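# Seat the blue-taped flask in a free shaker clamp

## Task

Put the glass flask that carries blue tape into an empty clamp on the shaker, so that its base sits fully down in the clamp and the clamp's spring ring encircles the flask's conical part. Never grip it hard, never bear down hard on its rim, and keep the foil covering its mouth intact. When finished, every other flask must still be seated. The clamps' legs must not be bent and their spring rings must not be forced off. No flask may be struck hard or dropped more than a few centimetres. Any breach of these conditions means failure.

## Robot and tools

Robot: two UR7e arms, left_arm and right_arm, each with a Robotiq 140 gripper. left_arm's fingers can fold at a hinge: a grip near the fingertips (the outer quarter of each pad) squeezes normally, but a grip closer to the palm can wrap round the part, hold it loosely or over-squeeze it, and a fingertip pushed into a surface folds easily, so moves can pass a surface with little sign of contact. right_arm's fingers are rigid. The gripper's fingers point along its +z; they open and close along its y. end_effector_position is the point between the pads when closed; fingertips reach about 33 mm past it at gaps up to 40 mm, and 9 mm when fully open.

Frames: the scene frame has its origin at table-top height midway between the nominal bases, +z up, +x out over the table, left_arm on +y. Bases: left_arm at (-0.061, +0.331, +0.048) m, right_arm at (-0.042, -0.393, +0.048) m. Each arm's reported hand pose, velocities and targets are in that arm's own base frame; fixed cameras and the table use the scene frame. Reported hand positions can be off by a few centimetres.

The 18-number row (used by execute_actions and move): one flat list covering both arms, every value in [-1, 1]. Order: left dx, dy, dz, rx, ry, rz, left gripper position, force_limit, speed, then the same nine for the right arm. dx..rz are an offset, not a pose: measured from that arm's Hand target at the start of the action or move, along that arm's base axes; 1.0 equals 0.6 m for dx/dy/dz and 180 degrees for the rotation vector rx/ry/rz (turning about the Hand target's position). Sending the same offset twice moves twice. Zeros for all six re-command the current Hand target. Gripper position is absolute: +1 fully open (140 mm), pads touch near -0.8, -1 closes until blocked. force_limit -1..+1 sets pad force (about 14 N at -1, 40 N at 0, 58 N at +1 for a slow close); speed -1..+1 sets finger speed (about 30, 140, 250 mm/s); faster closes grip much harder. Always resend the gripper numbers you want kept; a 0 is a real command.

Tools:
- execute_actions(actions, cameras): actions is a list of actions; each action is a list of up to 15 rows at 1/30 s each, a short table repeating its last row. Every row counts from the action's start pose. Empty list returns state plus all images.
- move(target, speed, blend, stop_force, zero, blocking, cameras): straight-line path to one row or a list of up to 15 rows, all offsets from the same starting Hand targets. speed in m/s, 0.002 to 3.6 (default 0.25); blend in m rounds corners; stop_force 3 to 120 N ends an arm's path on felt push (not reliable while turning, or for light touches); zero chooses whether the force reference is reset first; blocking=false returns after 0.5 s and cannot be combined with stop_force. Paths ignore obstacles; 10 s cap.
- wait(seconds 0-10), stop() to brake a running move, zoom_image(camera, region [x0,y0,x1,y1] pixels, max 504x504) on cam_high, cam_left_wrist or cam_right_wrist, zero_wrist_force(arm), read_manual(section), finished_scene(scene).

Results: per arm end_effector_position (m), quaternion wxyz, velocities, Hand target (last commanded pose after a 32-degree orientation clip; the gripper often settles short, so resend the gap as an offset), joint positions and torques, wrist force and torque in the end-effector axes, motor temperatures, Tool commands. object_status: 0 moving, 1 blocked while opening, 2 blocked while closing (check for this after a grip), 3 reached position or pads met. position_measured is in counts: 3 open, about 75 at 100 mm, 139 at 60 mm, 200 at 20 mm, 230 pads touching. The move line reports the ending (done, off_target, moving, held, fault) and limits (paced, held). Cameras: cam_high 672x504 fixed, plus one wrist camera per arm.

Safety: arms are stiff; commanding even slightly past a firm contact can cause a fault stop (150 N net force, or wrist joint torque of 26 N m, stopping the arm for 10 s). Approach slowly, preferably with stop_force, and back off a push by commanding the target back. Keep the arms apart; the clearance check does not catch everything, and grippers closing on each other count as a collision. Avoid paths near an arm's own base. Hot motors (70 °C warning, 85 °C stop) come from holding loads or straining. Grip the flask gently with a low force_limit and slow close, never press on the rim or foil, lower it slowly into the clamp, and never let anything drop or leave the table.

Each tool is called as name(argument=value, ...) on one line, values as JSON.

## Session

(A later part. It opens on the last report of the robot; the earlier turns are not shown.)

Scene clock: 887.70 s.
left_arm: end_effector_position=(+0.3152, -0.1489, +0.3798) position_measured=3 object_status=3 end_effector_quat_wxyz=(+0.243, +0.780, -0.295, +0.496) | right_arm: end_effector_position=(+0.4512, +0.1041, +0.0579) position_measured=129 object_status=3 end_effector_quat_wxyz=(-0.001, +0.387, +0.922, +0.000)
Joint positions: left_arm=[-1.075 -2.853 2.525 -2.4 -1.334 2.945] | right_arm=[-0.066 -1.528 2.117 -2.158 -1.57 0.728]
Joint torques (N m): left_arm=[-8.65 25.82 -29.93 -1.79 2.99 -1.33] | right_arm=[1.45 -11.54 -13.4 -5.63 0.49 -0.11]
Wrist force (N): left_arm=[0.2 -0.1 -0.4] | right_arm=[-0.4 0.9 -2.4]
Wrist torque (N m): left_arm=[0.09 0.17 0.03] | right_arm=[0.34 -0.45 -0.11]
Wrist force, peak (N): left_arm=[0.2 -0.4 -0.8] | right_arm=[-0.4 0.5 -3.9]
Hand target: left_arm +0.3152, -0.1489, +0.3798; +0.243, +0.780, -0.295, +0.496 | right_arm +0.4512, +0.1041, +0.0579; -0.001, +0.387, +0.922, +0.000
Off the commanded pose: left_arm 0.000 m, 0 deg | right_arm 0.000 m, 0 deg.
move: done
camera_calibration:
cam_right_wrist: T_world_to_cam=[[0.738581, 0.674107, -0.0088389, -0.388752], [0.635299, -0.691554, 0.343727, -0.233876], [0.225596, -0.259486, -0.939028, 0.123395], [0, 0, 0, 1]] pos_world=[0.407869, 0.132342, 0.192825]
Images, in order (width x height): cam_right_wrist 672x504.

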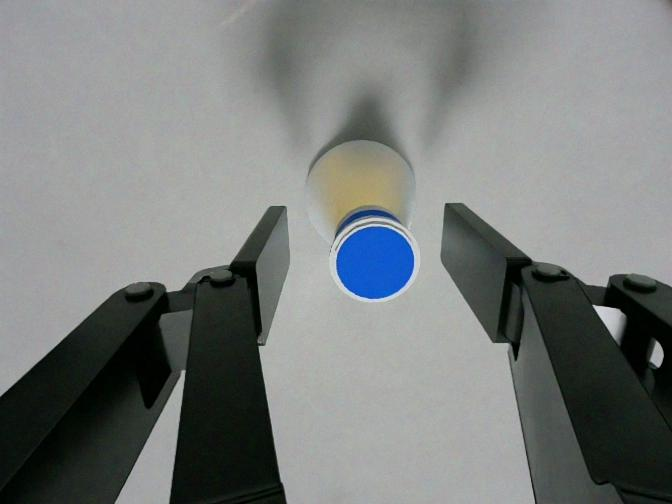

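move(target=[0,0,0,0,0,0,1,1,1,0.0014,0.0014,0,0,0,0,0,-1,-1], speed=0.02)

move(target=[0,0,0,0,0,0,1,1,1,0,0,0,0,0,0,-1,-0.1,-1])

wait(seconds=1, cameras=["cam_right_wrist"])

zoom_image(camera="cam_right_wrist", region=[250, 130, 490, 330])

Scene clock: 900.80 s.
left_arm: end_effector_position=(+0.3152, -0.1489, +0.3798) position_measured=3 object_status=3 end_effector_quat_wxyz=(+0.243, +0.780, -0.295, +0.496) | right_arm: end_effector_position=(+0.4521, +0.1049, +0.0579) position_measured=129 object_status=3 end_effector_quat_wxyz=(-0.001, +0.387, +0.922, +0.000)
Joint positions: left_arm=[-1.075 -2.853 2.525 -2.4 -1.334 2.945] | right_arm=[-0.064 -1.526 2.115 -2.158 -1.57 0.73]
Joint torques (N m): left_arm=[-7.81 25.42 -29.79 -1.94 2.83 -1.2] | right_arm=[7.7 -11.35 -31.34 -1.11 -1.58 2.71]
Wrist force (N): left_arm=[0.2 -0.1 -0.6] | right_arm=[-0.4 0.6 -2.2]
Wrist torque (N m): left_arm=[0.07 0.16 0.03] | right_arm=[0.28 -0.46 -0.18]
Wrist force, peak (N): left_arm=[0.2 -0.1 -0.8] | right_arm=[-0.5 0.4 -2.9]
Hand target: left_arm +0.3152, -0.1489, +0.3798; +0.243, +0.780, -0.295, +0.496 | right_arm +0.4520, +0.1049, +0.0579; -0.001, +0.387, +0.922, +0.000
Off the commanded pose: left_arm 0.000 m, 0 deg | right_arm 0.000 m, 0 deg.
move: done

Scene clock: 902.27 s.
left_arm: end_effector_position=(+0.3152, -0.1489, +0.3798) position_measured=3 object_status=3 end_effector_quat_wxyz=(+0.243, +0.780, -0.295, +0.496) | right_arm: end_effector_position=(+0.4521, +0.1049, +0.0579) position_measured=182 object_status=2 end_effector_quat_wxyz=(-0.001, +0.387, +0.922, +0.000)
Joint positions: left_arm=[-1.075 -2.853 2.525 -2.4 -1.334 2.945] | right_arm=[-0.064 -1.526 2.115 -2.158 -1.57 0.73]
Joint torques (N m): left_arm=[-7.81 25.66 -29.77 -2.05 2.82 -1.16] | right_arm=[7.77 -12.81 -29.46 -0.83 -2.14 2.81]
Wrist force (N): left_arm=[0.2 -0.1 -0.3] | right_arm=[0.2 -0.1 -8.6]
Wrist torque (N m): left_arm=[0.07 0.15 0.03] | right_arm=[0.27 -0.47 -0.18]
Wrist force, peak (N): left_arm=[0.4 -0.3 -0.7] | right_arm=[0.1 -0.1 -8.8]
Hand target: left_arm +0.3152, -0.1489, +0.3798; +0.243, +0.780, -0.295, +0.496 | right_arm +0.4520, +0.1049, +0.0579; -0.001, +0.387, +0.922, +0.000
Off the commanded pose: left_arm 0.000 m, 0 deg | right_arm 0.000 m, 0 deg.
move: done

Scene clock: 903.27 s.
left_arm: end_effector_position=(+0.3152, -0.1489, +0.3798) position_measured=3 object_status=3 end_effector_quat_wxyz=(+0.243, +0.780, -0.295, +0.496) | right_arm: end_effector_position=(+0.4521, +0.1049, +0.0579) position_measured=182 object_status=2 end_effector_quat_wxyz=(-0.001, +0.387, +0.922, +0.000)
Joint positions: left_arm=[-1.075 -2.853 2.525 -2.4 -1.334 2.945] | right_arm=[-0.064 -1.526 2.115 -2.158 -1.57 0.73]
Joint torques (N m): left_arm=[-7.99 26.06 -29.83 -2 2.83 -1.18] | right_arm=[7.32 -11.85 -20.58 -1.56 -2.29 2.78]
Wrist force (N): left_arm=[0.0 0.0 -0.5] | right_arm=[-0.1 -0.1 -8.7]
Wrist torque (N m): left_arm=[0.10 0.20 0.03] | right_arm=[0.27 -0.40 -0.19]
Wrist force, peak (N): left_arm=[0.4 -0.3 -0.6] | right_arm=[0.2 0.0 -8.9]
Hand target: left_arm +0.3152, -0.1489, +0.3798; +0.243, +0.780, -0.295, +0.496 | right_arm +0.4520, +0.1049, +0.0579; -0.001, +0.387, +0.922, +0.000
Tool commands: left_gripper/position=+1.0 left_gripper/force_limit=+1.0 left_gripper/speed=+1.0 right_gripper/position=-1.0 right_gripper/force_limit=-0.1 right_gripper/speed=-1.0
Off the commanded pose: left_arm 0.000 m, 0 deg | right_arm 0.000 m, 0 deg.
wait: 1.00 s; at rest by 0.17 s
camera_calibration:
cam_right_wrist: T_world_to_cam=[[0.738597, 0.674088, -0.00890188, -0.389942], [0.635282, -0.691537, 0.343792, -0.23377], [0.22559, -0.259579, -0.939004, 0.123459], [0, 0, 0, 1]] pos_world=[0.408669, 0.133242, 0.192825]
Images, in order (width x height): cam_right_wrist 672x504.

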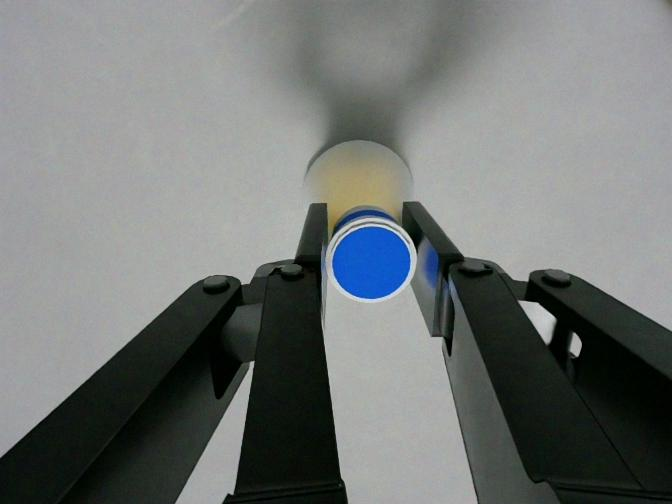

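Scaled by 2.100 from the camera's 672x504 image, which has a finer 960x720 frame.

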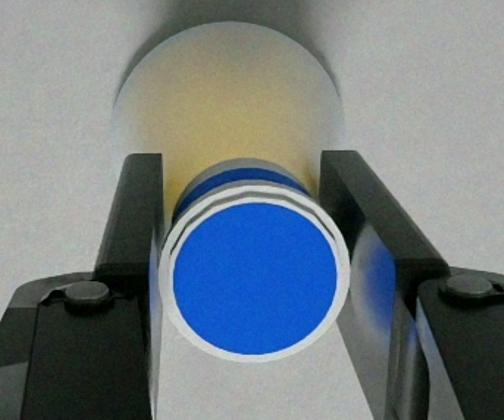

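move(target=[[0,0,0,0,0,0,1,1,1,0,0,0.453,0,0,0,-1,-0.1,-1],[0,0,0,0,0,0,1,1,1,-0.0095,0.3343,0.453,0.0589,-0.0589,0,-1,-0.1,-1],[0,0,0,0,0,0,1,1,1,-0.0095,0.3343,0.3,0.0589,-0.0589,0,-1,-0.1,-1]], speed=[0.12,0.2,0.1], blend=0.02, cameras=["cam_left_wrist","cam_right_wrist"])

zoom_image(camera="cam_right_wrist", region=[270, 120, 450, 300])

zoom_image(camera="cam_left_wrist", region=[320, 160, 420, 300])

Scene clock: 929.43 s.
left_arm: end_effector_position=(+0.3152, -0.1489, +0.3798) position_measured=3 object_status=3 end_effector_quat_wxyz=(+0.243, +0.780, -0.295, +0.496) | right_arm: end_effector_position=(+0.4463, +0.3055, +0.2379) position_measured=182 object_status=2 end_effector_quat_wxyz=(+0.049, +0.383, +0.914, +0.121)
Joint positions: left_arm=[-1.075 -2.853 2.525 -2.4 -1.334 2.945] | right_arm=[0.274 -1.666 1.845 -1.978 -1.443 1.083]
Joint torques (N m): left_arm=[-6.15 25.79 -29.33 -2.28 2.39 -1.05] | right_arm=[8.39 -10.65 -18.75 -6.01 0.69 2.68]
Wrist force (N): left_arm=[0.2 -0.2 -0.2] | right_arm=[-0.3 0.3 -2.0]
Wrist torque (N m): left_arm=[0.06 0.15 0.03] | right_arm=[0.12 -0.48 -0.14]
Wrist force, peak (N): left_arm=[0.0 0.1 -0.8] | right_arm=[0.1 0.1 -8.9]
Hand target: left_arm +0.3152, -0.1489, +0.3798; +0.243, +0.780, -0.295, +0.496 | right_arm +0.4463, +0.3055, +0.2379; +0.049, +0.383, +0.914, +0.121
Off the commanded pose: left_arm 0.000 m, 0 deg | right_arm 0.000 m, 0 deg.
move: done
camera_calibration:
cam_left_wrist: T_world_to_cam=[[-0.705723, -0.704482, 0.0752323, 0.095367], [-0.519891, 0.442795, -0.730511, 0.510002], [0.481319, -0.554651, -0.678744, 0.165316], [0, 0, 0, 1]] pos_world=[0.252878, -0.0669494, 0.477594]
cam_right_wrist: T_world_to_cam=[[0.716193, 0.651686, 0.249745, -0.564021], [0.573375, -0.753452, 0.321794, -0.101514], [0.39788, -0.0872687, -0.913278, 0.210139], [0, 0, 0, 1]] pos_world=[0.378544, 0.309417, 0.365444]
Images, in order (width x height): cam_left_wrist 672x504, cam_right_wrist 672x504.

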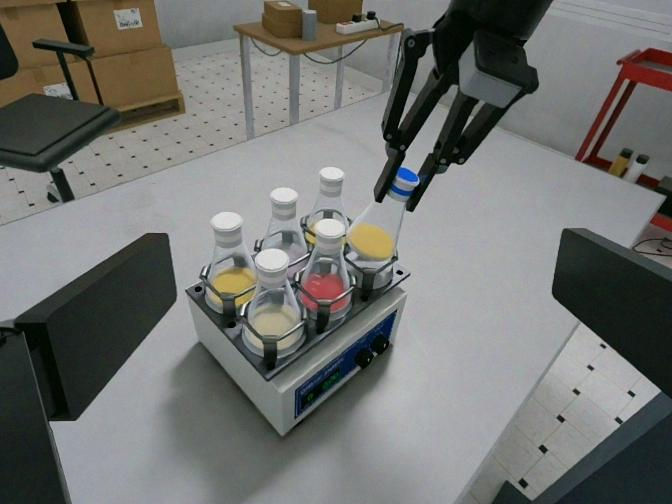

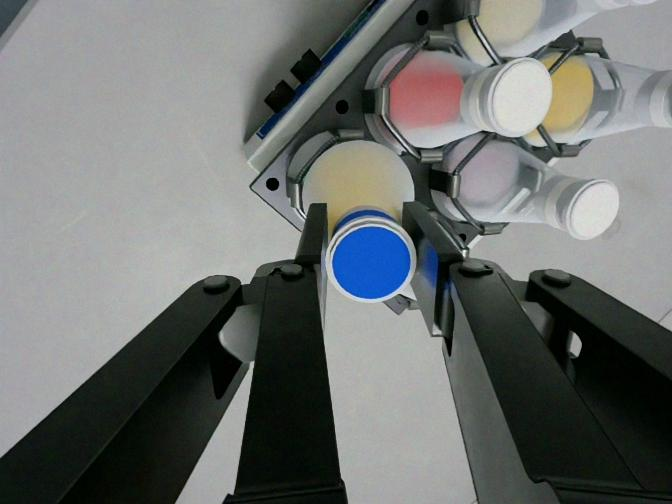

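Scaled by 2.800 from the camera's 672x504 image, which has a finer 960x720 frame.

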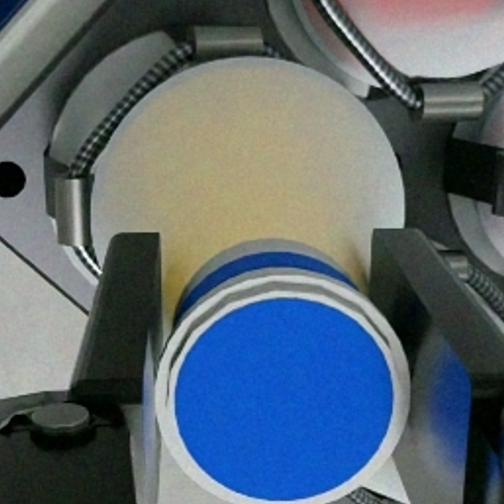

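Scaled by 3.600 from the camera's 672x504 image, which has a finer 960x720 frame.

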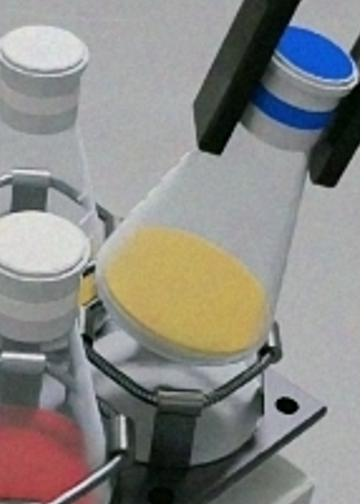

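move(target=[0,0,0,0,0,0,1,1,1,0,0,-0.05,0,0,0,-1,-0.1,-1], speed=0.012, stop_force=10, cameras=["cam_left_wrist","cam_right_wrist"])

zoom_image(camera="cam_right_wrist", region=[270, 120, 450, 300])

zoom_image(camera="cam_left_wrist", region=[320, 160, 420, 300])

Scene clock: 940.50 s.
left_arm: end_effector_position=(+0.3152, -0.1489, +0.3798) position_measured=3 object_status=3 end_effector_quat_wxyz=(+0.243, +0.780, -0.295, +0.496) | right_arm: end_effector_position=(+0.4464, +0.3056, +0.2291) position_measured=182 object_status=2 end_effector_quat_wxyz=(+0.049, +0.383, +0.914, +0.121)
Joint positions: left_arm=[-1.075 -2.853 2.525 -2.4 -1.334 2.945] | right_arm=[0.275 -1.662 1.864 -2.001 -1.442 1.083]
Joint torques (N m): left_arm=[-4.89 25.04 -29.86 -2.49 1.99 -0.75] | right_arm=[4.96 -29.77 -35.07 -1.08 -0.18 2.36]
Wrist force (N): left_arm=[0.0 0.2 -0.5] | right_arm=[-1.1 4.1 -1.6]
Wrist torque (N m): left_arm=[0.14 0.20 0.03] | right_arm=[-0.29 -0.47 -0.15]
Wrist force, peak (N): left_arm=[0.3 -0.2 -0.7] | right_arm=[-0.5 7.7 -12.7]
Hand target: left_arm +0.3152, -0.1489, +0.3798; +0.243, +0.780, -0.295, +0.496 | right_arm +0.4464, +0.3056, +0.2291; +0.049, +0.383, +0.914, +0.121 (not the last commanded pose)
Off the commanded pose: left_arm 0.000 m, 0 deg | right_arm 0.021 m, 0 deg.
move: contact (right_arm)
camera_calibration:
cam_left_wrist: T_world_to_cam=[[-0.705723, -0.704482, 0.0752323, 0.095367], [-0.519891, 0.442795, -0.730511, 0.510002], [0.481319, -0.554651, -0.678744, 0.165316], [0, 0, 0, 1]] pos_world=[0.252878, -0.0669494, 0.477594]
cam_right_wrist: T_world_to_cam=[[0.716121, 0.651619, 0.250128, -0.561982], [0.57326, -0.753533, 0.321809, -0.0986761], [0.398176, -0.0870659, -0.913168, 0.201848], [0, 0, 0, 1]] pos_world=[0.378643, 0.309417, 0.356643]
Images, in order (width x height): cam_left_wrist 672x504, cam_right_wrist 672x504.

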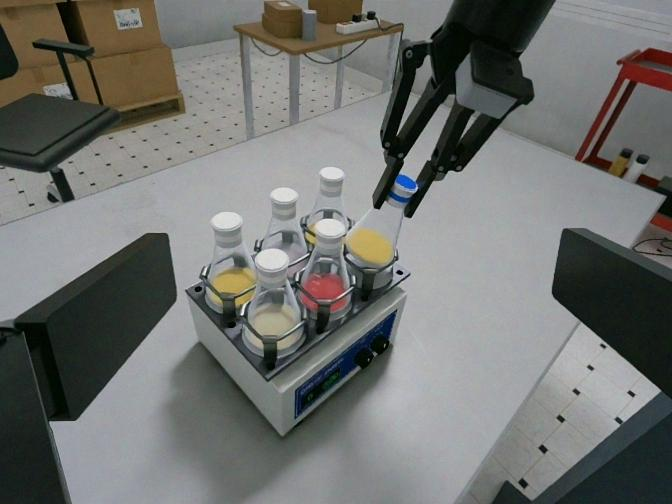

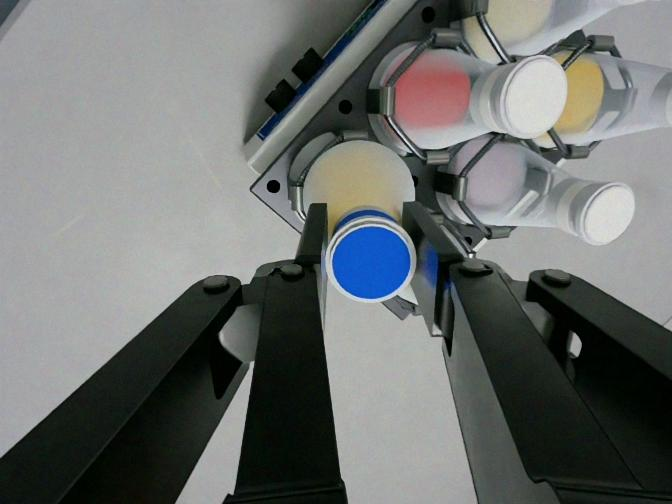

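Scaled by 2.800 from the camera's 672x504 image, which has a finer 960x720 frame.

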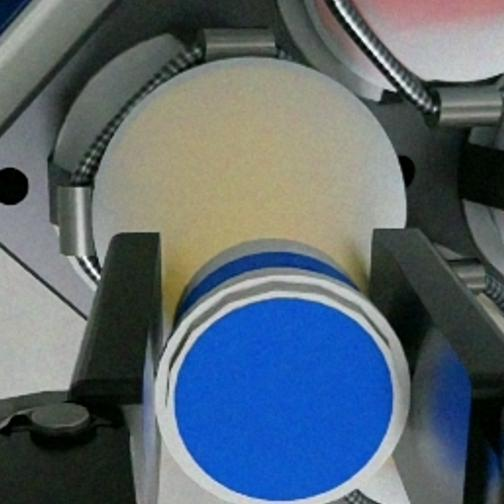

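Scaled by 3.600 from the camera's 672x504 image, which has a finer 960x720 frame.

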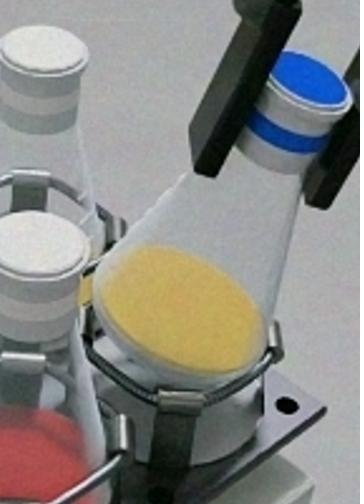

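move(target=[[0,0,0,0,0,0,1,1,1,0.0005,0.0005,0.002,0,0,0,-1,-0.1,-1],[0,0,0,0,0,0,1,1,1,0.003,0.003,0.001,0,0,0,-1,-0.1,-1],[0,0,0,0,0,0,1,1,1,0.003,0.003,-0.04,0,0,0,-1,-0.1,-1]], speed=0.01, stop_force=18, cameras=["cam_left_wrist","cam_right_wrist"])

zoom_image(camera="cam_right_wrist", region=[270, 120, 450, 300])

zoom_image(camera="cam_left_wrist", region=[320, 160, 420, 300])

Scene clock: 951.00 s.
left_arm: end_effector_position=(+0.3152, -0.1489, +0.3798) position_measured=3 object_status=3 end_effector_quat_wxyz=(+0.243, +0.780, -0.295, +0.496) | right_arm: end_effector_position=(+0.4483, +0.3074, +0.2237) position_measured=182 object_status=2 end_effector_quat_wxyz=(+0.049, +0.383, +0.914, +0.121)
Joint positions: left_arm=[-1.075 -2.853 2.525 -2.4 -1.334 2.945] | right_arm=[0.277 -1.653 1.87 -2.017 -1.443 1.086]
Joint torques (N m): left_arm=[-3.95 25.05 -29.48 -2.6 1.7 -0.67] | right_arm=[7.62 -27.08 -31.01 0.5 -2 2.63]
Wrist force (N): left_arm=[0.3 -0.2 -0.5] | right_arm=[-1.6 5.1 -10.3]
Wrist torque (N m): left_arm=[0.06 0.14 0.04] | right_arm=[-0.20 -0.51 -0.12]
Wrist force, peak (N): left_arm=[0.4 0.2 -0.7] | right_arm=[-1.8 4.2 -25.9]
Hand target: left_arm +0.3152, -0.1489, +0.3798; +0.243, +0.780, -0.295, +0.496 | right_arm +0.4483, +0.3074, +0.2237; +0.049, +0.383, +0.914, +0.121 (not the last commanded pose)
Off the commanded pose: left_arm 0.000 m, 0 deg | right_arm 0.019 m, 0 deg.
move: contact (right_arm); path passed 2 of 3 targets
camera_calibration:
cam_left_wrist: T_world_to_cam=[[-0.705723, -0.704482, 0.0752323, 0.095367], [-0.519891, 0.442795, -0.730511, 0.510002], [0.481319, -0.554651, -0.678744, 0.165316], [0, 0, 0, 1]] pos_world=[0.252878, -0.0669494, 0.477594]
cam_right_wrist: T_world_to_cam=[[0.716023, 0.651614, 0.25042, -0.563132], [0.573179, -0.75355, 0.321915, -0.0965829], [0.398468, -0.0869634, -0.91305, 0.196082], [0, 0, 0, 1]] pos_world=[0.380443, 0.311216, 0.351143]
Images, in order (width x height): cam_left_wrist 672x504, cam_right_wrist 672x504.

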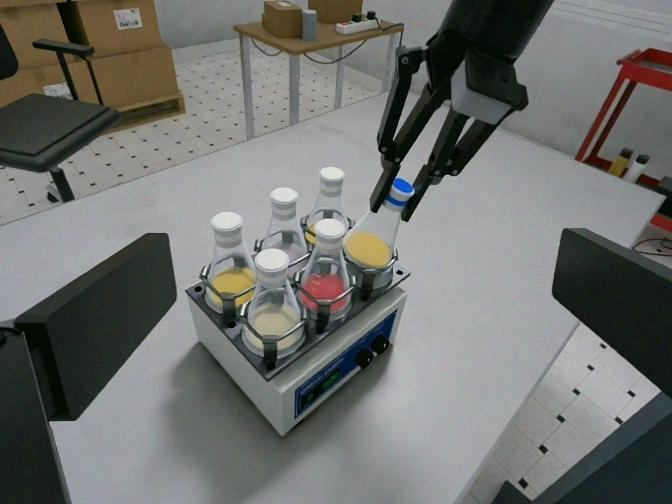

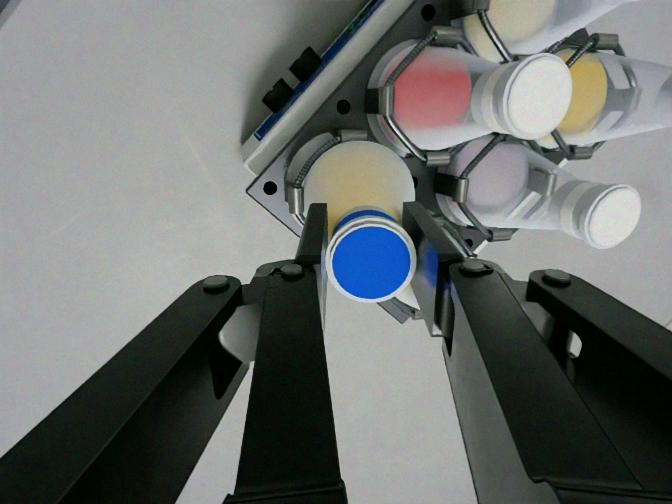

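Scaled by 2.800 from the camera's 672x504 image, which has a finer 960x720 frame.

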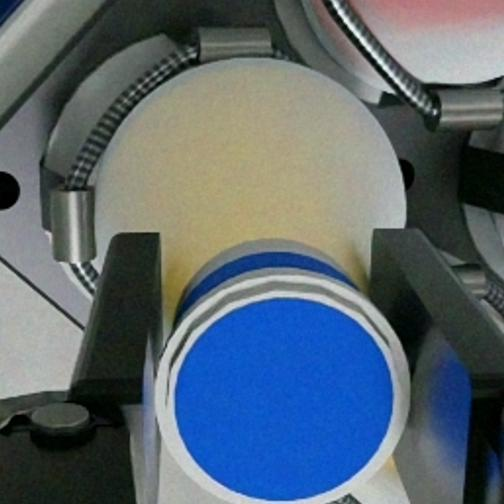

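Scaled by 3.600 from the camera's 672x504 image, which has a finer 960x720 frame.

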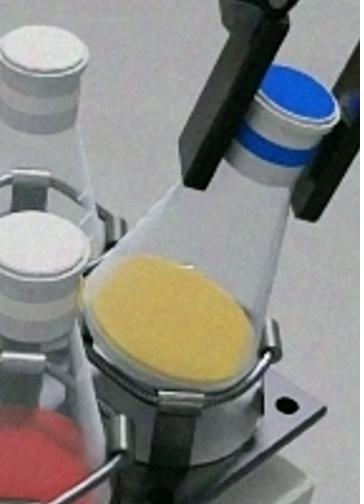

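move(target=[[0,0,0,0,0,0,1,1,1,0.0015,0.0015,0.0005,0,0,0,-1,-0.1,-1],[0,0,0,0,0,0,1,1,1,0.0015,0.0015,-0.04,0,0,0,-1,-0.1,-1]], speed=0.008, stop_force=30, cameras=["cam_left_wrist","cam_right_wrist"])

zoom_image(camera="cam_right_wrist", region=[270, 120, 450, 300])

zoom_image(camera="cam_left_wrist", region=[320, 160, 420, 300])

Scene clock: 960.03 s.
left_arm: end_effector_position=(+0.3152, -0.1489, +0.3798) position_measured=3 object_status=3 end_effector_quat_wxyz=(+0.243, +0.780, -0.295, +0.496) | right_arm: end_effector_position=(+0.4493, +0.3083, +0.2226) position_measured=182 object_status=2 end_effector_quat_wxyz=(+0.049, +0.383, +0.914, +0.121)
Joint positions: left_arm=[-1.075 -2.853 2.525 -2.4 -1.334 2.945] | right_arm=[0.279 -1.649 1.87 -2.021 -1.443 1.087]
Joint torques (N m): left_arm=[-3.82 24.98 -29.98 -2.72 1.54 -0.5] | right_arm=[-14.48 -16.83 -25.76 -1.08 -7.23 1.51]
Wrist force (N): left_arm=[0.1 -0.1 -0.5] | right_arm=[14.9 1.2 -32.4]
Wrist torque (N m): left_arm=[0.07 0.18 0.03] | right_arm=[0.16 -0.24 -0.02]
Wrist force, peak (N): left_arm=[0.5 -0.2 -0.6] | right_arm=[17.3 1.9 -45.2]
Hand target: left_arm +0.3152, -0.1489, +0.3798; +0.243, +0.780, -0.295, +0.496 | right_arm +0.4493, +0.3083, +0.2226; +0.049, +0.383, +0.914, +0.121 (not the last commanded pose)
Off the commanded pose: left_arm 0.000 m, 0 deg | right_arm 0.023 m, 0 deg.
move: contact (right_arm); path passed 1 of 2 targets
camera_calibration:
cam_left_wrist: T_world_to_cam=[[-0.705723, -0.704482, 0.0752323, 0.095367], [-0.519891, 0.442795, -0.730511, 0.510002], [0.481319, -0.554651, -0.678744, 0.165316], [0, 0, 0, 1]] pos_world=[0.252878, -0.0669494, 0.477594]
cam_right_wrist: T_world_to_cam=[[0.715858, 0.651655, 0.250784, -0.564189], [0.573098, -0.753525, 0.322117, -0.096146], [0.398881, -0.0868665, -0.912879, 0.194641], [0, 0, 0, 1]] pos_world=[0.381342, 0.312116, 0.350143]
Images, in order (width x height): cam_left_wrist 672x504, cam_right_wrist 672x504.

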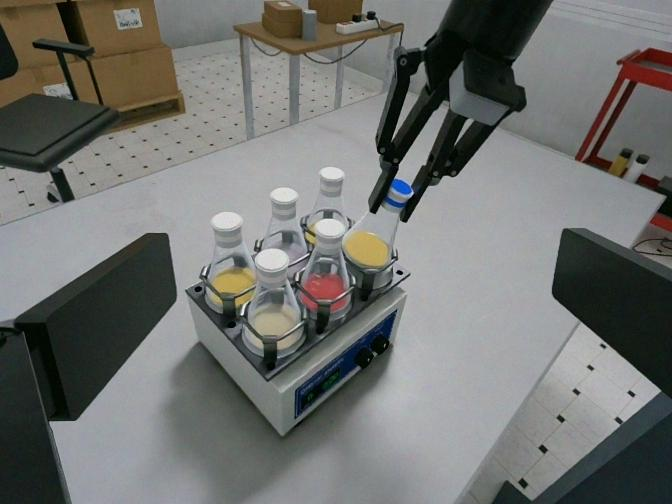

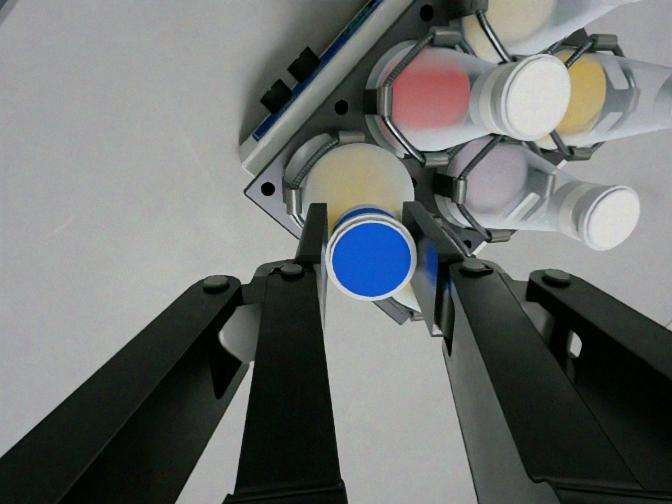

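Scaled by 2.800 from the camera's 672x504 image, which has a finer 960x720 frame.

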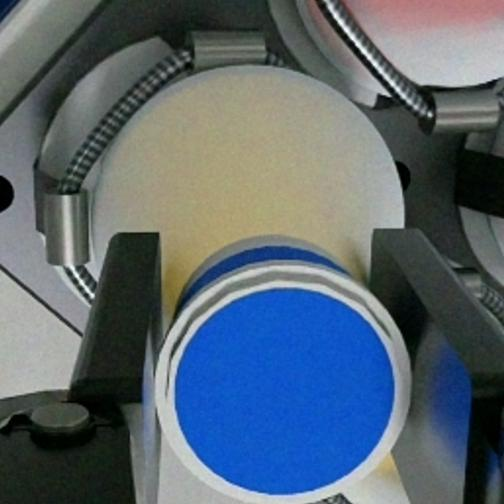

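Scaled by 3.600 from the camera's 672x504 image, which has a finer 960x720 frame.

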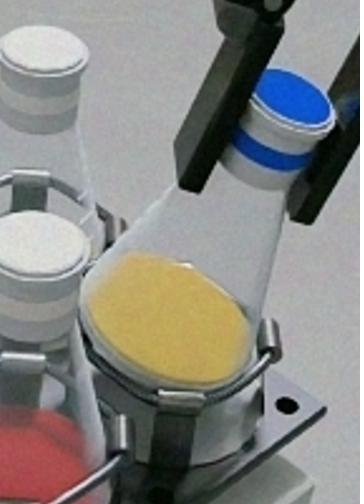

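move(target=[[0,0,0,0,0,0,1,1,1,0,0,0.004,0,0,0,-1,-0.1,-1],[0,0,0,0,0,0,1,1,1,-0.003,0.003,0.003,0,0,0,-1,-0.1,-1],[0,0,0,0,0,0,1,1,1,-0.003,0.003,-0.04,0,0,0,-1,-0.1,-1]], speed=0.008, stop_force=35, cameras=["cam_left_wrist","cam_right_wrist"])

zoom_image(camera="cam_right_wrist", region=[270, 120, 450, 300])

zoom_image(camera="cam_left_wrist", region=[320, 160, 420, 300])

Scene clock: 977.97 s.
left_arm: end_effector_position=(+0.3152, -0.1489, +0.3798) position_measured=3 object_status=3 end_effector_quat_wxyz=(+0.243, +0.780, -0.295, +0.496) | right_arm: end_effector_position=(+0.4474, +0.3103, +0.2198) position_measured=182 object_status=2 end_effector_quat_wxyz=(+0.049, +0.383, +0.914, +0.122)
Joint positions: left_arm=[-1.075 -2.853 2.525 -2.4 -1.334 2.945] | right_arm=[0.284 -1.649 1.878 -2.03 -1.444 1.092]
Joint torques (N m): left_arm=[-2.61 24.79 -29.68 -2.91 1.16 -0.42] | right_arm=[-10.91 0.53 -11.45 2.6 -10.67 2.58]
Wrist force (N): left_arm=[0.0 -0.1 -0.4] | right_arm=[34.6 9.1 -63.5]
Wrist torque (N m): left_arm=[0.09 0.20 0.03] | right_arm=[-0.40 0.10 -0.23]
Wrist force, peak (N): left_arm=[0.0 -0.3 -0.8] | right_arm=[37.1 8.8 -70.5]
Hand target: left_arm +0.3152, -0.1489, +0.3798; +0.243, +0.780, -0.295, +0.496 | right_arm +0.4474, +0.3103, +0.2198; +0.049, +0.383, +0.914, +0.122 (not the last commanded pose)
Off the commanded pose: left_arm 0.000 m, 0 deg | right_arm 0.021 m, 0 deg.
move: contact (right_arm); path passed 2 of 3 targets
camera_calibration:
cam_left_wrist: T_world_to_cam=[[-0.705723, -0.704482, 0.0752323, 0.095367], [-0.519891, 0.442795, -0.730511, 0.510002], [0.481319, -0.554651, -0.678744, 0.165316], [0, 0, 0, 1]] pos_world=[0.252878, -0.0669494, 0.477594]
cam_right_wrist: T_world_to_cam=[[0.715632, 0.651707, 0.251293, -0.563512], [0.573222, -0.753548, 0.32184, -0.0925602], [0.399107, -0.0862723, -0.912836, 0.192637], [0, 0, 0, 1]] pos_world=[0.379442, 0.314115, 0.347242]
Images, in order (width x height): cam_left_wrist 672x504, cam_right_wrist 672x504.

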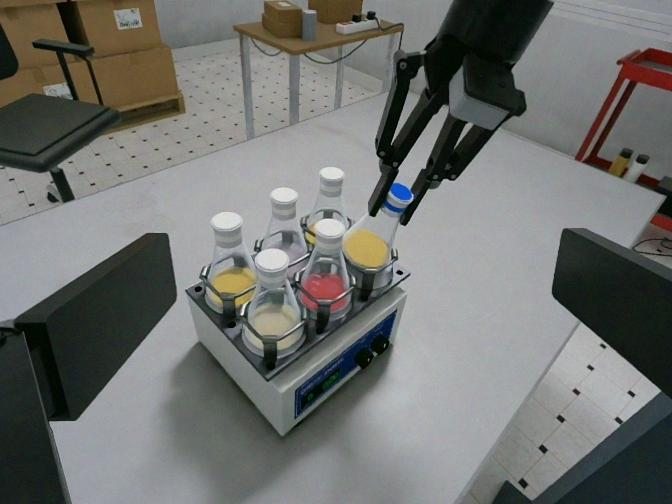

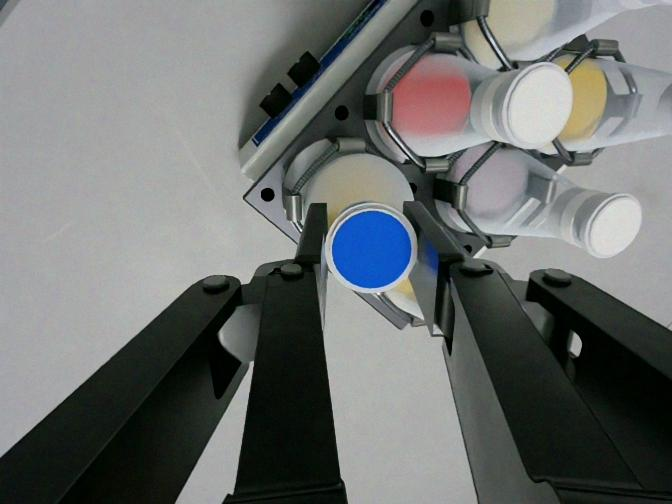

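Scaled by 2.800 from the camera's 672x504 image, which has a finer 960x720 frame.

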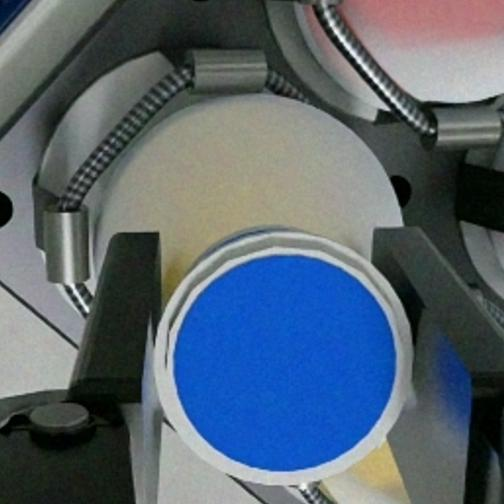

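Scaled by 3.600 from the camera's 672x504 image, which has a finer 960x720 frame.

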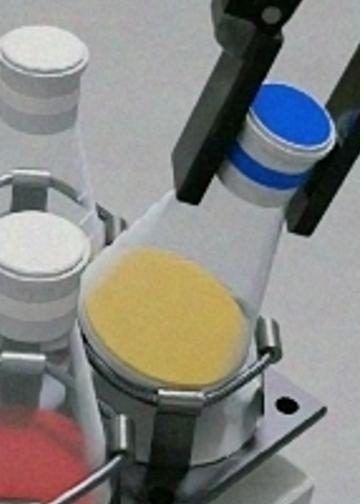

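move(target=[[0,0,0,0,0,0,1,1,1,0,0,0.006,0,0,0,-1,-0.1,-1],[0,0,0,0,0,0,1,1,1,0.003,-0.003,0.012,0,0,0,-1,-0.1,-1]], speed=0.01, cameras=["cam_left_wrist","cam_right_wrist"])

zoom_image(camera="cam_right_wrist", region=[270, 120, 450, 300])

zoom_image(camera="cam_left_wrist", region=[320, 160, 420, 300])

Scene clock: 994.40 s.
left_arm: end_effector_position=(+0.3152, -0.1489, +0.3798) position_measured=3 object_status=3 end_effector_quat_wxyz=(+0.243, +0.780, -0.295, +0.496) | right_arm: end_effector_position=(+0.4492, +0.3085, +0.2269) position_measured=182 object_status=2 end_effector_quat_wxyz=(+0.049, +0.383, +0.914, +0.122)
Joint positions: left_arm=[-1.075 -2.853 2.525 -2.4 -1.334 2.945] | right_arm=[0.279 -1.652 1.861 -2.011 -1.443 1.087]
Joint torques (N m): left_arm=[-1.49 24.87 -29.33 -2.99 0.94 -0.06] | right_arm=[-10.45 -30.9 -36.89 -1.24 2.65 -2.56]
Wrist force (N): left_arm=[-0.1 0.2 -0.6] | right_arm=[0.4 0.6 -1.8]
Wrist torque (N m): left_arm=[0.14 0.22 0.03] | right_arm=[0.08 -0.42 -0.05]
Wrist force, peak (N): left_arm=[0.3 -0.4 -0.6] | right_arm=[34.6 9.2 -64.0]
Hand target: left_arm +0.3152, -0.1489, +0.3798; +0.243, +0.780, -0.295, +0.496 | right_arm +0.4492, +0.3085, +0.2270; +0.049, +0.383, +0.914, +0.122
Off the commanded pose: left_arm 0.000 m, 0 deg | right_arm 0.000 m, 0 deg.
move: done
camera_calibration:
cam_left_wrist: T_world_to_cam=[[-0.705723, -0.704482, 0.0752323, 0.095367], [-0.519891, 0.442795, -0.730511, 0.510002], [0.481319, -0.554651, -0.678744, 0.165316], [0, 0, 0, 1]] pos_world=[0.252878, -0.0669494, 0.477594]
cam_right_wrist: T_world_to_cam=[[0.715603, 0.651714, 0.251358, -0.565425], [0.5732, -0.753543, 0.321892, -0.0972449], [0.399191, -0.0862686, -0.9128, 0.198198], [0, 0, 0, 1]] pos_world=[0.381242, 0.312315, 0.354342]
Images, in order (width x height): cam_left_wrist 672x504, cam_right_wrist 672x504.

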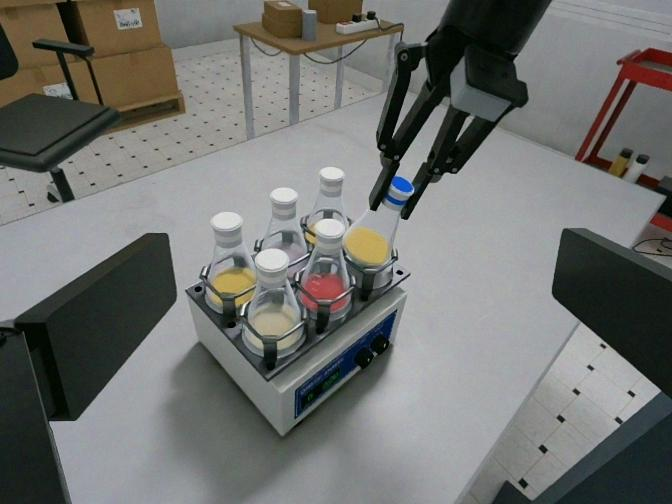

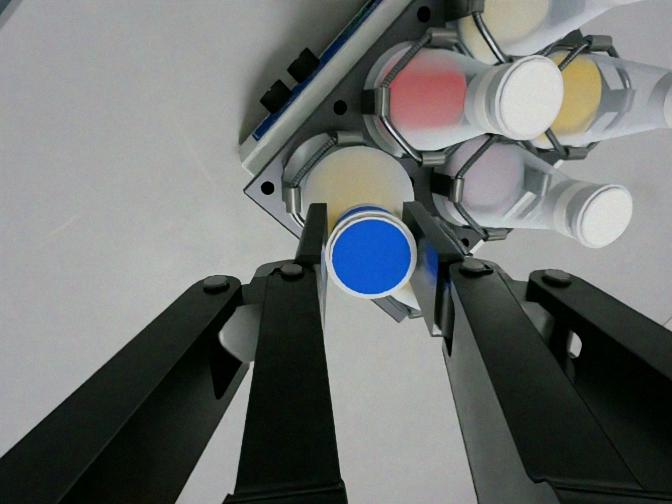

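Scaled by 2.800 from the camera's 672x504 image, which has a finer 960x720 frame.

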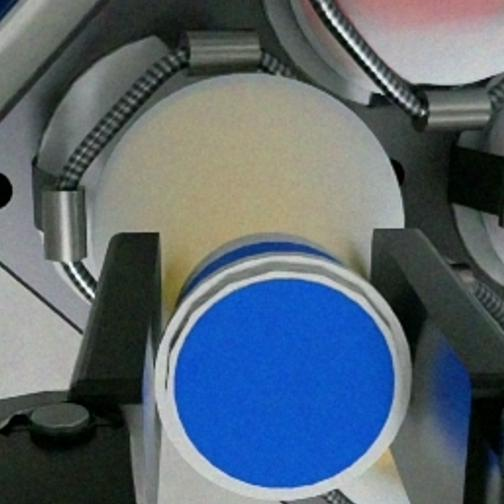

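Scaled by 3.600 from the camera's 672x504 image, which has a finer 960x720 frame.

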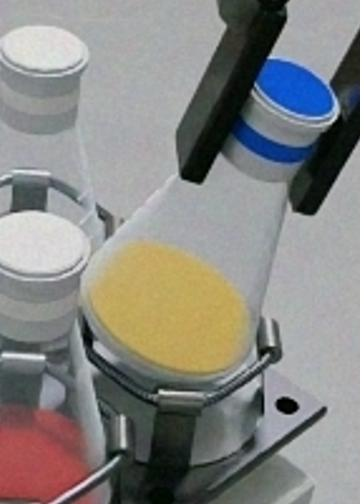

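move(target=[[0,0,0,0,0,0,1,1,1,0.003,0.003,0.04,0,0,0,-1,-0.1,-1],[0,0,0,0,0,0,1,1,1,0,0,0.172,-0.0589,0.0589,0,-1,-0.1,-1],[0,0,0,0,0,0,1,1,1,0.0047,-0.339,0.172,-0.0589,0.0589,0,-1,-0.1,-1],[0,0,0,0,0,0,1,1,1,0.0047,-0.339,-0.253,-0.0589,0.0589,0,-1,-0.1,-1]], speed=[0.04,0.1,0.2,0.12], blend=0.01)

move(target=[0,0,0,0,0,0,1,1,1,0,0,-0.05,0,0,0,-1,-0.1,-1], speed=0.01, stop_force=3)

move(target=[[0,0,0.0003,0,0,0,1,1,1,0,0,0.0,0,0,0,0,-1,-1],[0,0,0.0003,0,0,0,1,1,1,0,0,0.09,0,0,-0.26,0,-1,-1]], speed=0.1, cameras=["cam_right_wrist"])

zoom_image(camera="cam_right_wrist", region=[250, 130, 490, 330])

Scene clock: 1052.03 s.
left_arm: end_effector_position=(+0.3152, -0.1489, +0.3798) position_measured=3 object_status=3 end_effector_quat_wxyz=(+0.243, +0.780, -0.295, +0.496) | right_arm: end_effector_position=(+0.4521, +0.1051, +0.0752) position_measured=182 object_status=2 end_effector_quat_wxyz=(+0.000, +0.386, +0.922, +0.001)
Joint positions: left_arm=[-1.075 -2.853 2.525 -2.4 -1.334 2.945] | right_arm=[-0.064 -1.552 2.09 -2.109 -1.569 0.729]
Joint torques (N m): left_arm=[-0.34 24.03 -29.45 -3.25 0.66 0.13] | right_arm=[6.79 -10.35 -14.96 -5.46 2.63 2.29]
Wrist force (N): left_arm=[0.3 -0.1 -0.3] | right_arm=[-0.3 0.8 -1.8]
Wrist torque (N m): left_arm=[0.07 0.14 0.03] | right_arm=[0.32 -0.48 -0.11]
Wrist force, peak (N): left_arm=[0.7 0.2 -0.7] | right_arm=[1.3 1.7 -3.0]
Hand target: left_arm +0.3152, -0.1489, +0.3798; +0.243, +0.780, -0.295, +0.496 | right_arm +0.4520, +0.1051, +0.0752; -0.001, +0.386, +0.922, +0.001
Off the commanded pose: left_arm 0.000 m, 0 deg | right_arm 0.000 m, 0 deg.
move: done

Scene clock: 1054.83 s.
left_arm: end_effector_position=(+0.3152, -0.1489, +0.3798) position_measured=3 object_status=3 end_effector_quat_wxyz=(+0.243, +0.780, -0.295, +0.496) | right_arm: end_effector_position=(+0.4520, +0.1051, +0.0589) position_measured=182 object_status=2 end_effector_quat_wxyz=(-0.001, +0.386, +0.922, +0.001)
Joint positions: left_arm=[-1.075 -2.853 2.525 -2.4 -1.334 2.945] | right_arm=[-0.064 -1.528 2.115 -2.157 -1.569 0.729]
Joint torques (N m): left_arm=[0.11 24.06 -29.02 -3.24 0.37 0.16] | right_arm=[6.3 -32.44 -32.88 -0.84 2.44 2.74]
Wrist force (N): left_arm=[0.3 -0.1 -0.4] | right_arm=[-0.5 0.6 -1.6]
Wrist torque (N m): left_arm=[0.08 0.14 0.03] | right_arm=[0.27 -0.43 -0.11]
Wrist force, peak (N): left_arm=[-0.2 -0.2 -0.7] | right_arm=[-1.0 0.5 -7.4]
Hand target: left_arm +0.3152, -0.1489, +0.3798; +0.243, +0.780, -0.295, +0.496 | right_arm +0.4520, +0.1051, +0.0589; -0.001, +0.386, +0.922, +0.001 (not the last commanded pose)
Off the commanded pose: left_arm 0.000 m, 0 deg | right_arm 0.014 m, 0 deg.
move: contact (right_arm)

Scene clock: 1060.77 s.
left_arm: end_effector_position=(+0.3152, -0.1489, +0.3800) position_measured=3 object_status=3 end_effector_quat_wxyz=(+0.243, +0.780, -0.295, +0.496) | right_arm: end_effector_position=(+0.4520, +0.1051, +0.1128) position_measured=129 object_status=3 end_effector_quat_wxyz=(+0.000, +0.721, +0.693, +0.001)
Joint positions: left_arm=[-1.075 -2.852 2.524 -2.4 -1.334 2.945] | right_arm=[-0.064 -1.599 2.029 -2.002 -1.569 1.546]
Joint torques (N m): left_arm=[5.48 18.87 -29.83 -1.56 -0.87 0.86] | right_arm=[7.8 -31.06 -36.03 -0.61 -2.89 2.64]
Wrist force (N): left_arm=[0.0 -0.3 -0.4] | right_arm=[-0.2 0.4 -2.7]
Wrist torque (N m): left_arm=[0.04 0.19 0.04] | right_arm=[0.25 -0.48 -0.17]
Wrist force, peak (N): left_arm=[-0.3 -0.1 -0.9] | right_arm=[-0.3 0.9 -3.0]
Hand target: left_arm +0.3152, -0.1489, +0.3800; +0.243, +0.780, -0.295, +0.496 | right_arm +0.4520, +0.1051, +0.1129; +0.000, +0.721, +0.693, +0.001
Off the commanded pose: left_arm 0.000 m, 0 deg | right_arm 0.000 m, 0 deg.
move: done
camera_calibration:
cam_right_wrist: T_world_to_cam=[[0.997049, -0.0764111, -0.00735872, -0.427696], [-0.0692308, -0.936471, 0.343846, 0.0916973], [-0.0331648, -0.342322, -0.938997, 0.300748], [0, 0, 0, 1]] pos_world=[0.442756, 0.156144, 0.247725]
Images, in order (width x height): cam_right_wrist 672x504.

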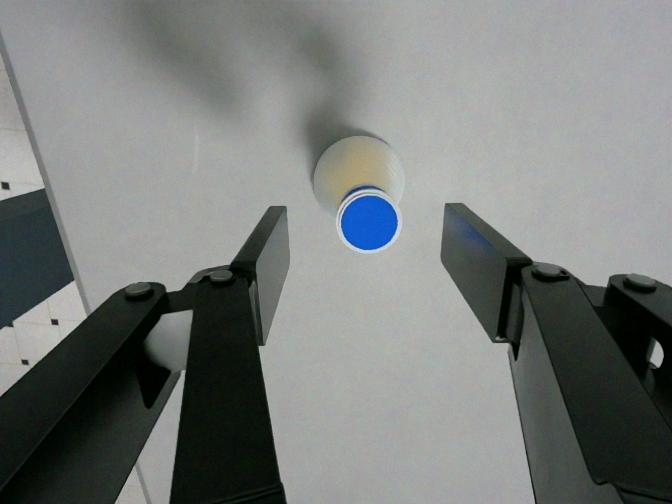

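Scaled by 2.100 from the camera's 672x504 image, which has a finer 960x720 frame.

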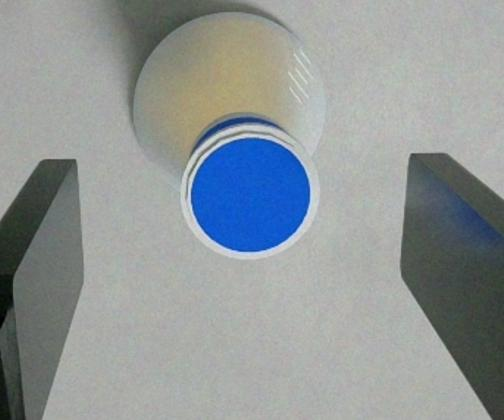

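move(target=[[0,0,0,0,0,0,1,1,1,0.002,-0.0033,0,0,0,0,0,-1,-1],[0,0,0,0,0,0,1,1,1,0.002,-0.0033,-0.0905,0,0,0,0,-1,-1]], speed=0.08, cameras=["cam_right_wrist"])

move(target=[0,0,0,0,0,0,1,1,1,0,0,0,0,0,0,-1,-0.1,-1])

wait(seconds=0.5, cameras=["cam_right_wrist"])

zoom_image(camera="cam_right_wrist", region=[250, 130, 490, 330])

Scene clock: 1072.53 s.
left_arm: end_effector_position=(+0.3152, -0.1489, +0.3800) position_measured=3 object_status=3 end_effector_quat_wxyz=(+0.243, +0.780, -0.295, +0.496) | right_arm: end_effector_position=(+0.4533, +0.1031, +0.0586) position_measured=129 object_status=3 end_effector_quat_wxyz=(+0.000, +0.721, +0.693, +0.001)
Joint positions: left_arm=[-1.075 -2.852 2.524 -2.4 -1.334 2.945] | right_arm=[-0.068 -1.527 2.114 -2.16 -1.569 1.542]
Joint torques (N m): left_arm=[8.33 14.94 -30.07 -1.7 -1.63 1.02] | right_arm=[1.3 -11.32 -13.46 -5.55 -2.24 -0.1]
Wrist force (N): left_arm=[0.1 0.1 -0.4] | right_arm=[-0.5 0.6 -2.4]
Wrist torque (N m): left_arm=[0.11 0.18 0.03] | right_arm=[0.28 -0.42 -0.10]
Wrist force, peak (N): left_arm=[0.4 -0.4 -0.7] | right_arm=[-0.4 0.9 -3.9]
Hand target: left_arm +0.3152, -0.1489, +0.3800; +0.243, +0.780, -0.295, +0.496 | right_arm +0.4532, +0.1031, +0.0586; +0.000, +0.721, +0.693, +0.001
Off the commanded pose: left_arm 0.000 m, 0 deg | right_arm 0.000 m, 0 deg.
move: done
camera_calibration:
cam_right_wrist: T_world_to_cam=[[0.997032, -0.0766312, -0.00737329, -0.429399], [-0.0694291, -0.936421, 0.34394, 0.108606], [-0.033261, -0.342407, -0.938963, 0.249259], [0, 0, 0, 1]] pos_world=[0.443956, 0.154144, 0.193525]
Images, in order (width x height): cam_right_wrist 672x504.

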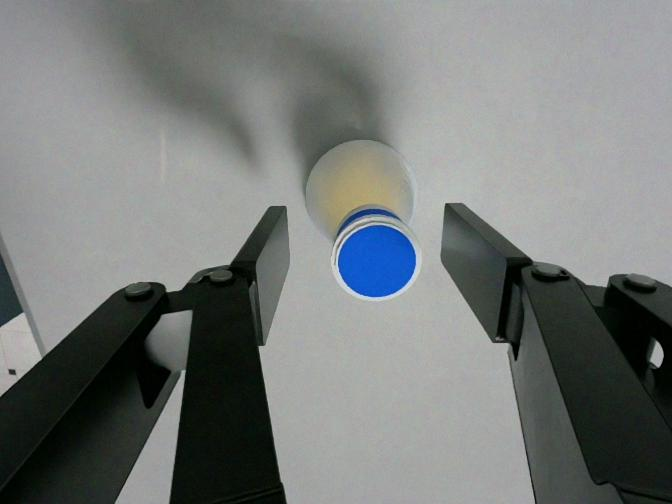

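Scene clock: 1073.97 s.
left_arm: end_effector_position=(+0.3152, -0.1489, +0.3800) position_measured=3 object_status=3 end_effector_quat_wxyz=(+0.243, +0.780, -0.295, +0.496) | right_arm: end_effector_position=(+0.4533, +0.1031, +0.0586) position_measured=183 object_status=0 end_effector_quat_wxyz=(+0.000, +0.721, +0.693, +0.001)
Joint positions: left_arm=[-1.075 -2.852 2.524 -2.4 -1.334 2.945] | right_arm=[-0.068 -1.527 2.115 -2.16 -1.569 1.542]
Joint torques (N m): left_arm=[8.57 15.01 -29.94 -1.63 -1.78 0.96] | right_arm=[5.55 -12.01 -13.49 -4.39 -0.83 2.49]
Wrist force (N): left_arm=[0.2 -0.1 -0.4] | right_arm=[-0.5 0.6 -10.5]
Wrist torque (N m): left_arm=[0.07 0.17 0.03] | right_arm=[0.41 -0.44 -0.10]
Wrist force, peak (N): left_arm=[0.0 0.0 -0.8] | right_arm=[-0.5 0.4 -10.9]
Hand target: left_arm +0.3152, -0.1489, +0.3800; +0.243, +0.780, -0.295, +0.496 | right_arm +0.4532, +0.1031, +0.0586; +0.000, +0.721, +0.693, +0.001
Off the commanded pose: left_arm 0.000 m, 0 deg | right_arm 0.000 m, 0 deg.
move: done

Scene clock: 1074.47 s.
left_arm: end_effector_position=(+0.3152, -0.1489, +0.3800) position_measured=3 object_status=3 end_effector_quat_wxyz=(+0.243, +0.780, -0.295, +0.496) | right_arm: end_effector_position=(+0.4533, +0.1031, +0.0586) position_measured=183 object_status=2 end_effector_quat_wxyz=(+0.000, +0.721, +0.693, +0.001)
Joint positions: left_arm=[-1.075 -2.852 2.524 -2.4 -1.334 2.945] | right_arm=[-0.068 -1.527 2.115 -2.16 -1.569 1.542]
Joint torques (N m): left_arm=[8.28 14.88 -30.24 -1.7 -1.76 0.81] | right_arm=[5.51 -12.07 -14.18 -3.33 -0.29 2.27]
Wrist force (N): left_arm=[0.0 -0.3 -0.4] | right_arm=[-0.6 0.5 -10.4]
Wrist torque (N m): left_arm=[0.04 0.20 0.03] | right_arm=[0.38 -0.42 -0.10]
Wrist force, peak (N): left_arm=[0.0 0.2 -0.7] | right_arm=[-0.7 0.6 -10.9]
Hand target: left_arm +0.3152, -0.1489, +0.3800; +0.243, +0.780, -0.295, +0.496 | right_arm +0.4532, +0.1031, +0.0586; +0.000, +0.721, +0.693, +0.001
Tool commands: left_gripper/position=+1.0 left_gripper/force_limit=+1.0 left_gripper/speed=+1.0 right_gripper/position=-1.0 right_gripper/force_limit=-0.1 right_gripper/speed=-1.0
Off the commanded pose: left_arm 0.000 m, 0 deg | right_arm 0.000 m, 0 deg.
wait: 0.50 s; at rest by 0.17 s
camera_calibration:
cam_right_wrist: T_world_to_cam=[[0.997032, -0.0766312, -0.00737329, -0.4294], [-0.0694291, -0.936421, 0.34394, 0.108641], [-0.033261, -0.342407, -0.938963, 0.249165], [0, 0, 0, 1]] pos_world=[0.443956, 0.154144, 0.193425]
Images, in order (width x height): cam_right_wrist 672x504.

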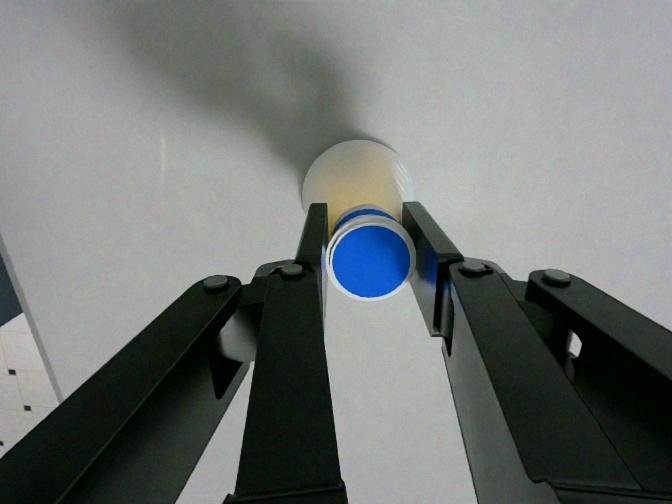

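Scaled by 2.100 from the camera's 672x504 image, which has a finer 960x720 frame.

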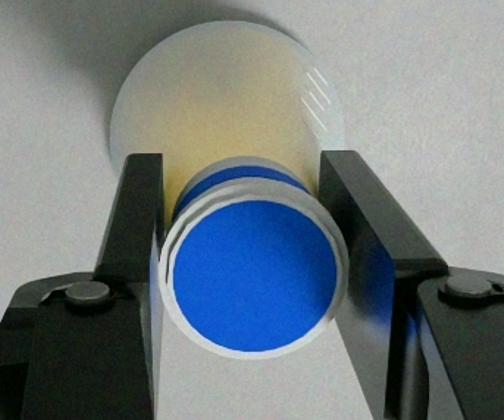

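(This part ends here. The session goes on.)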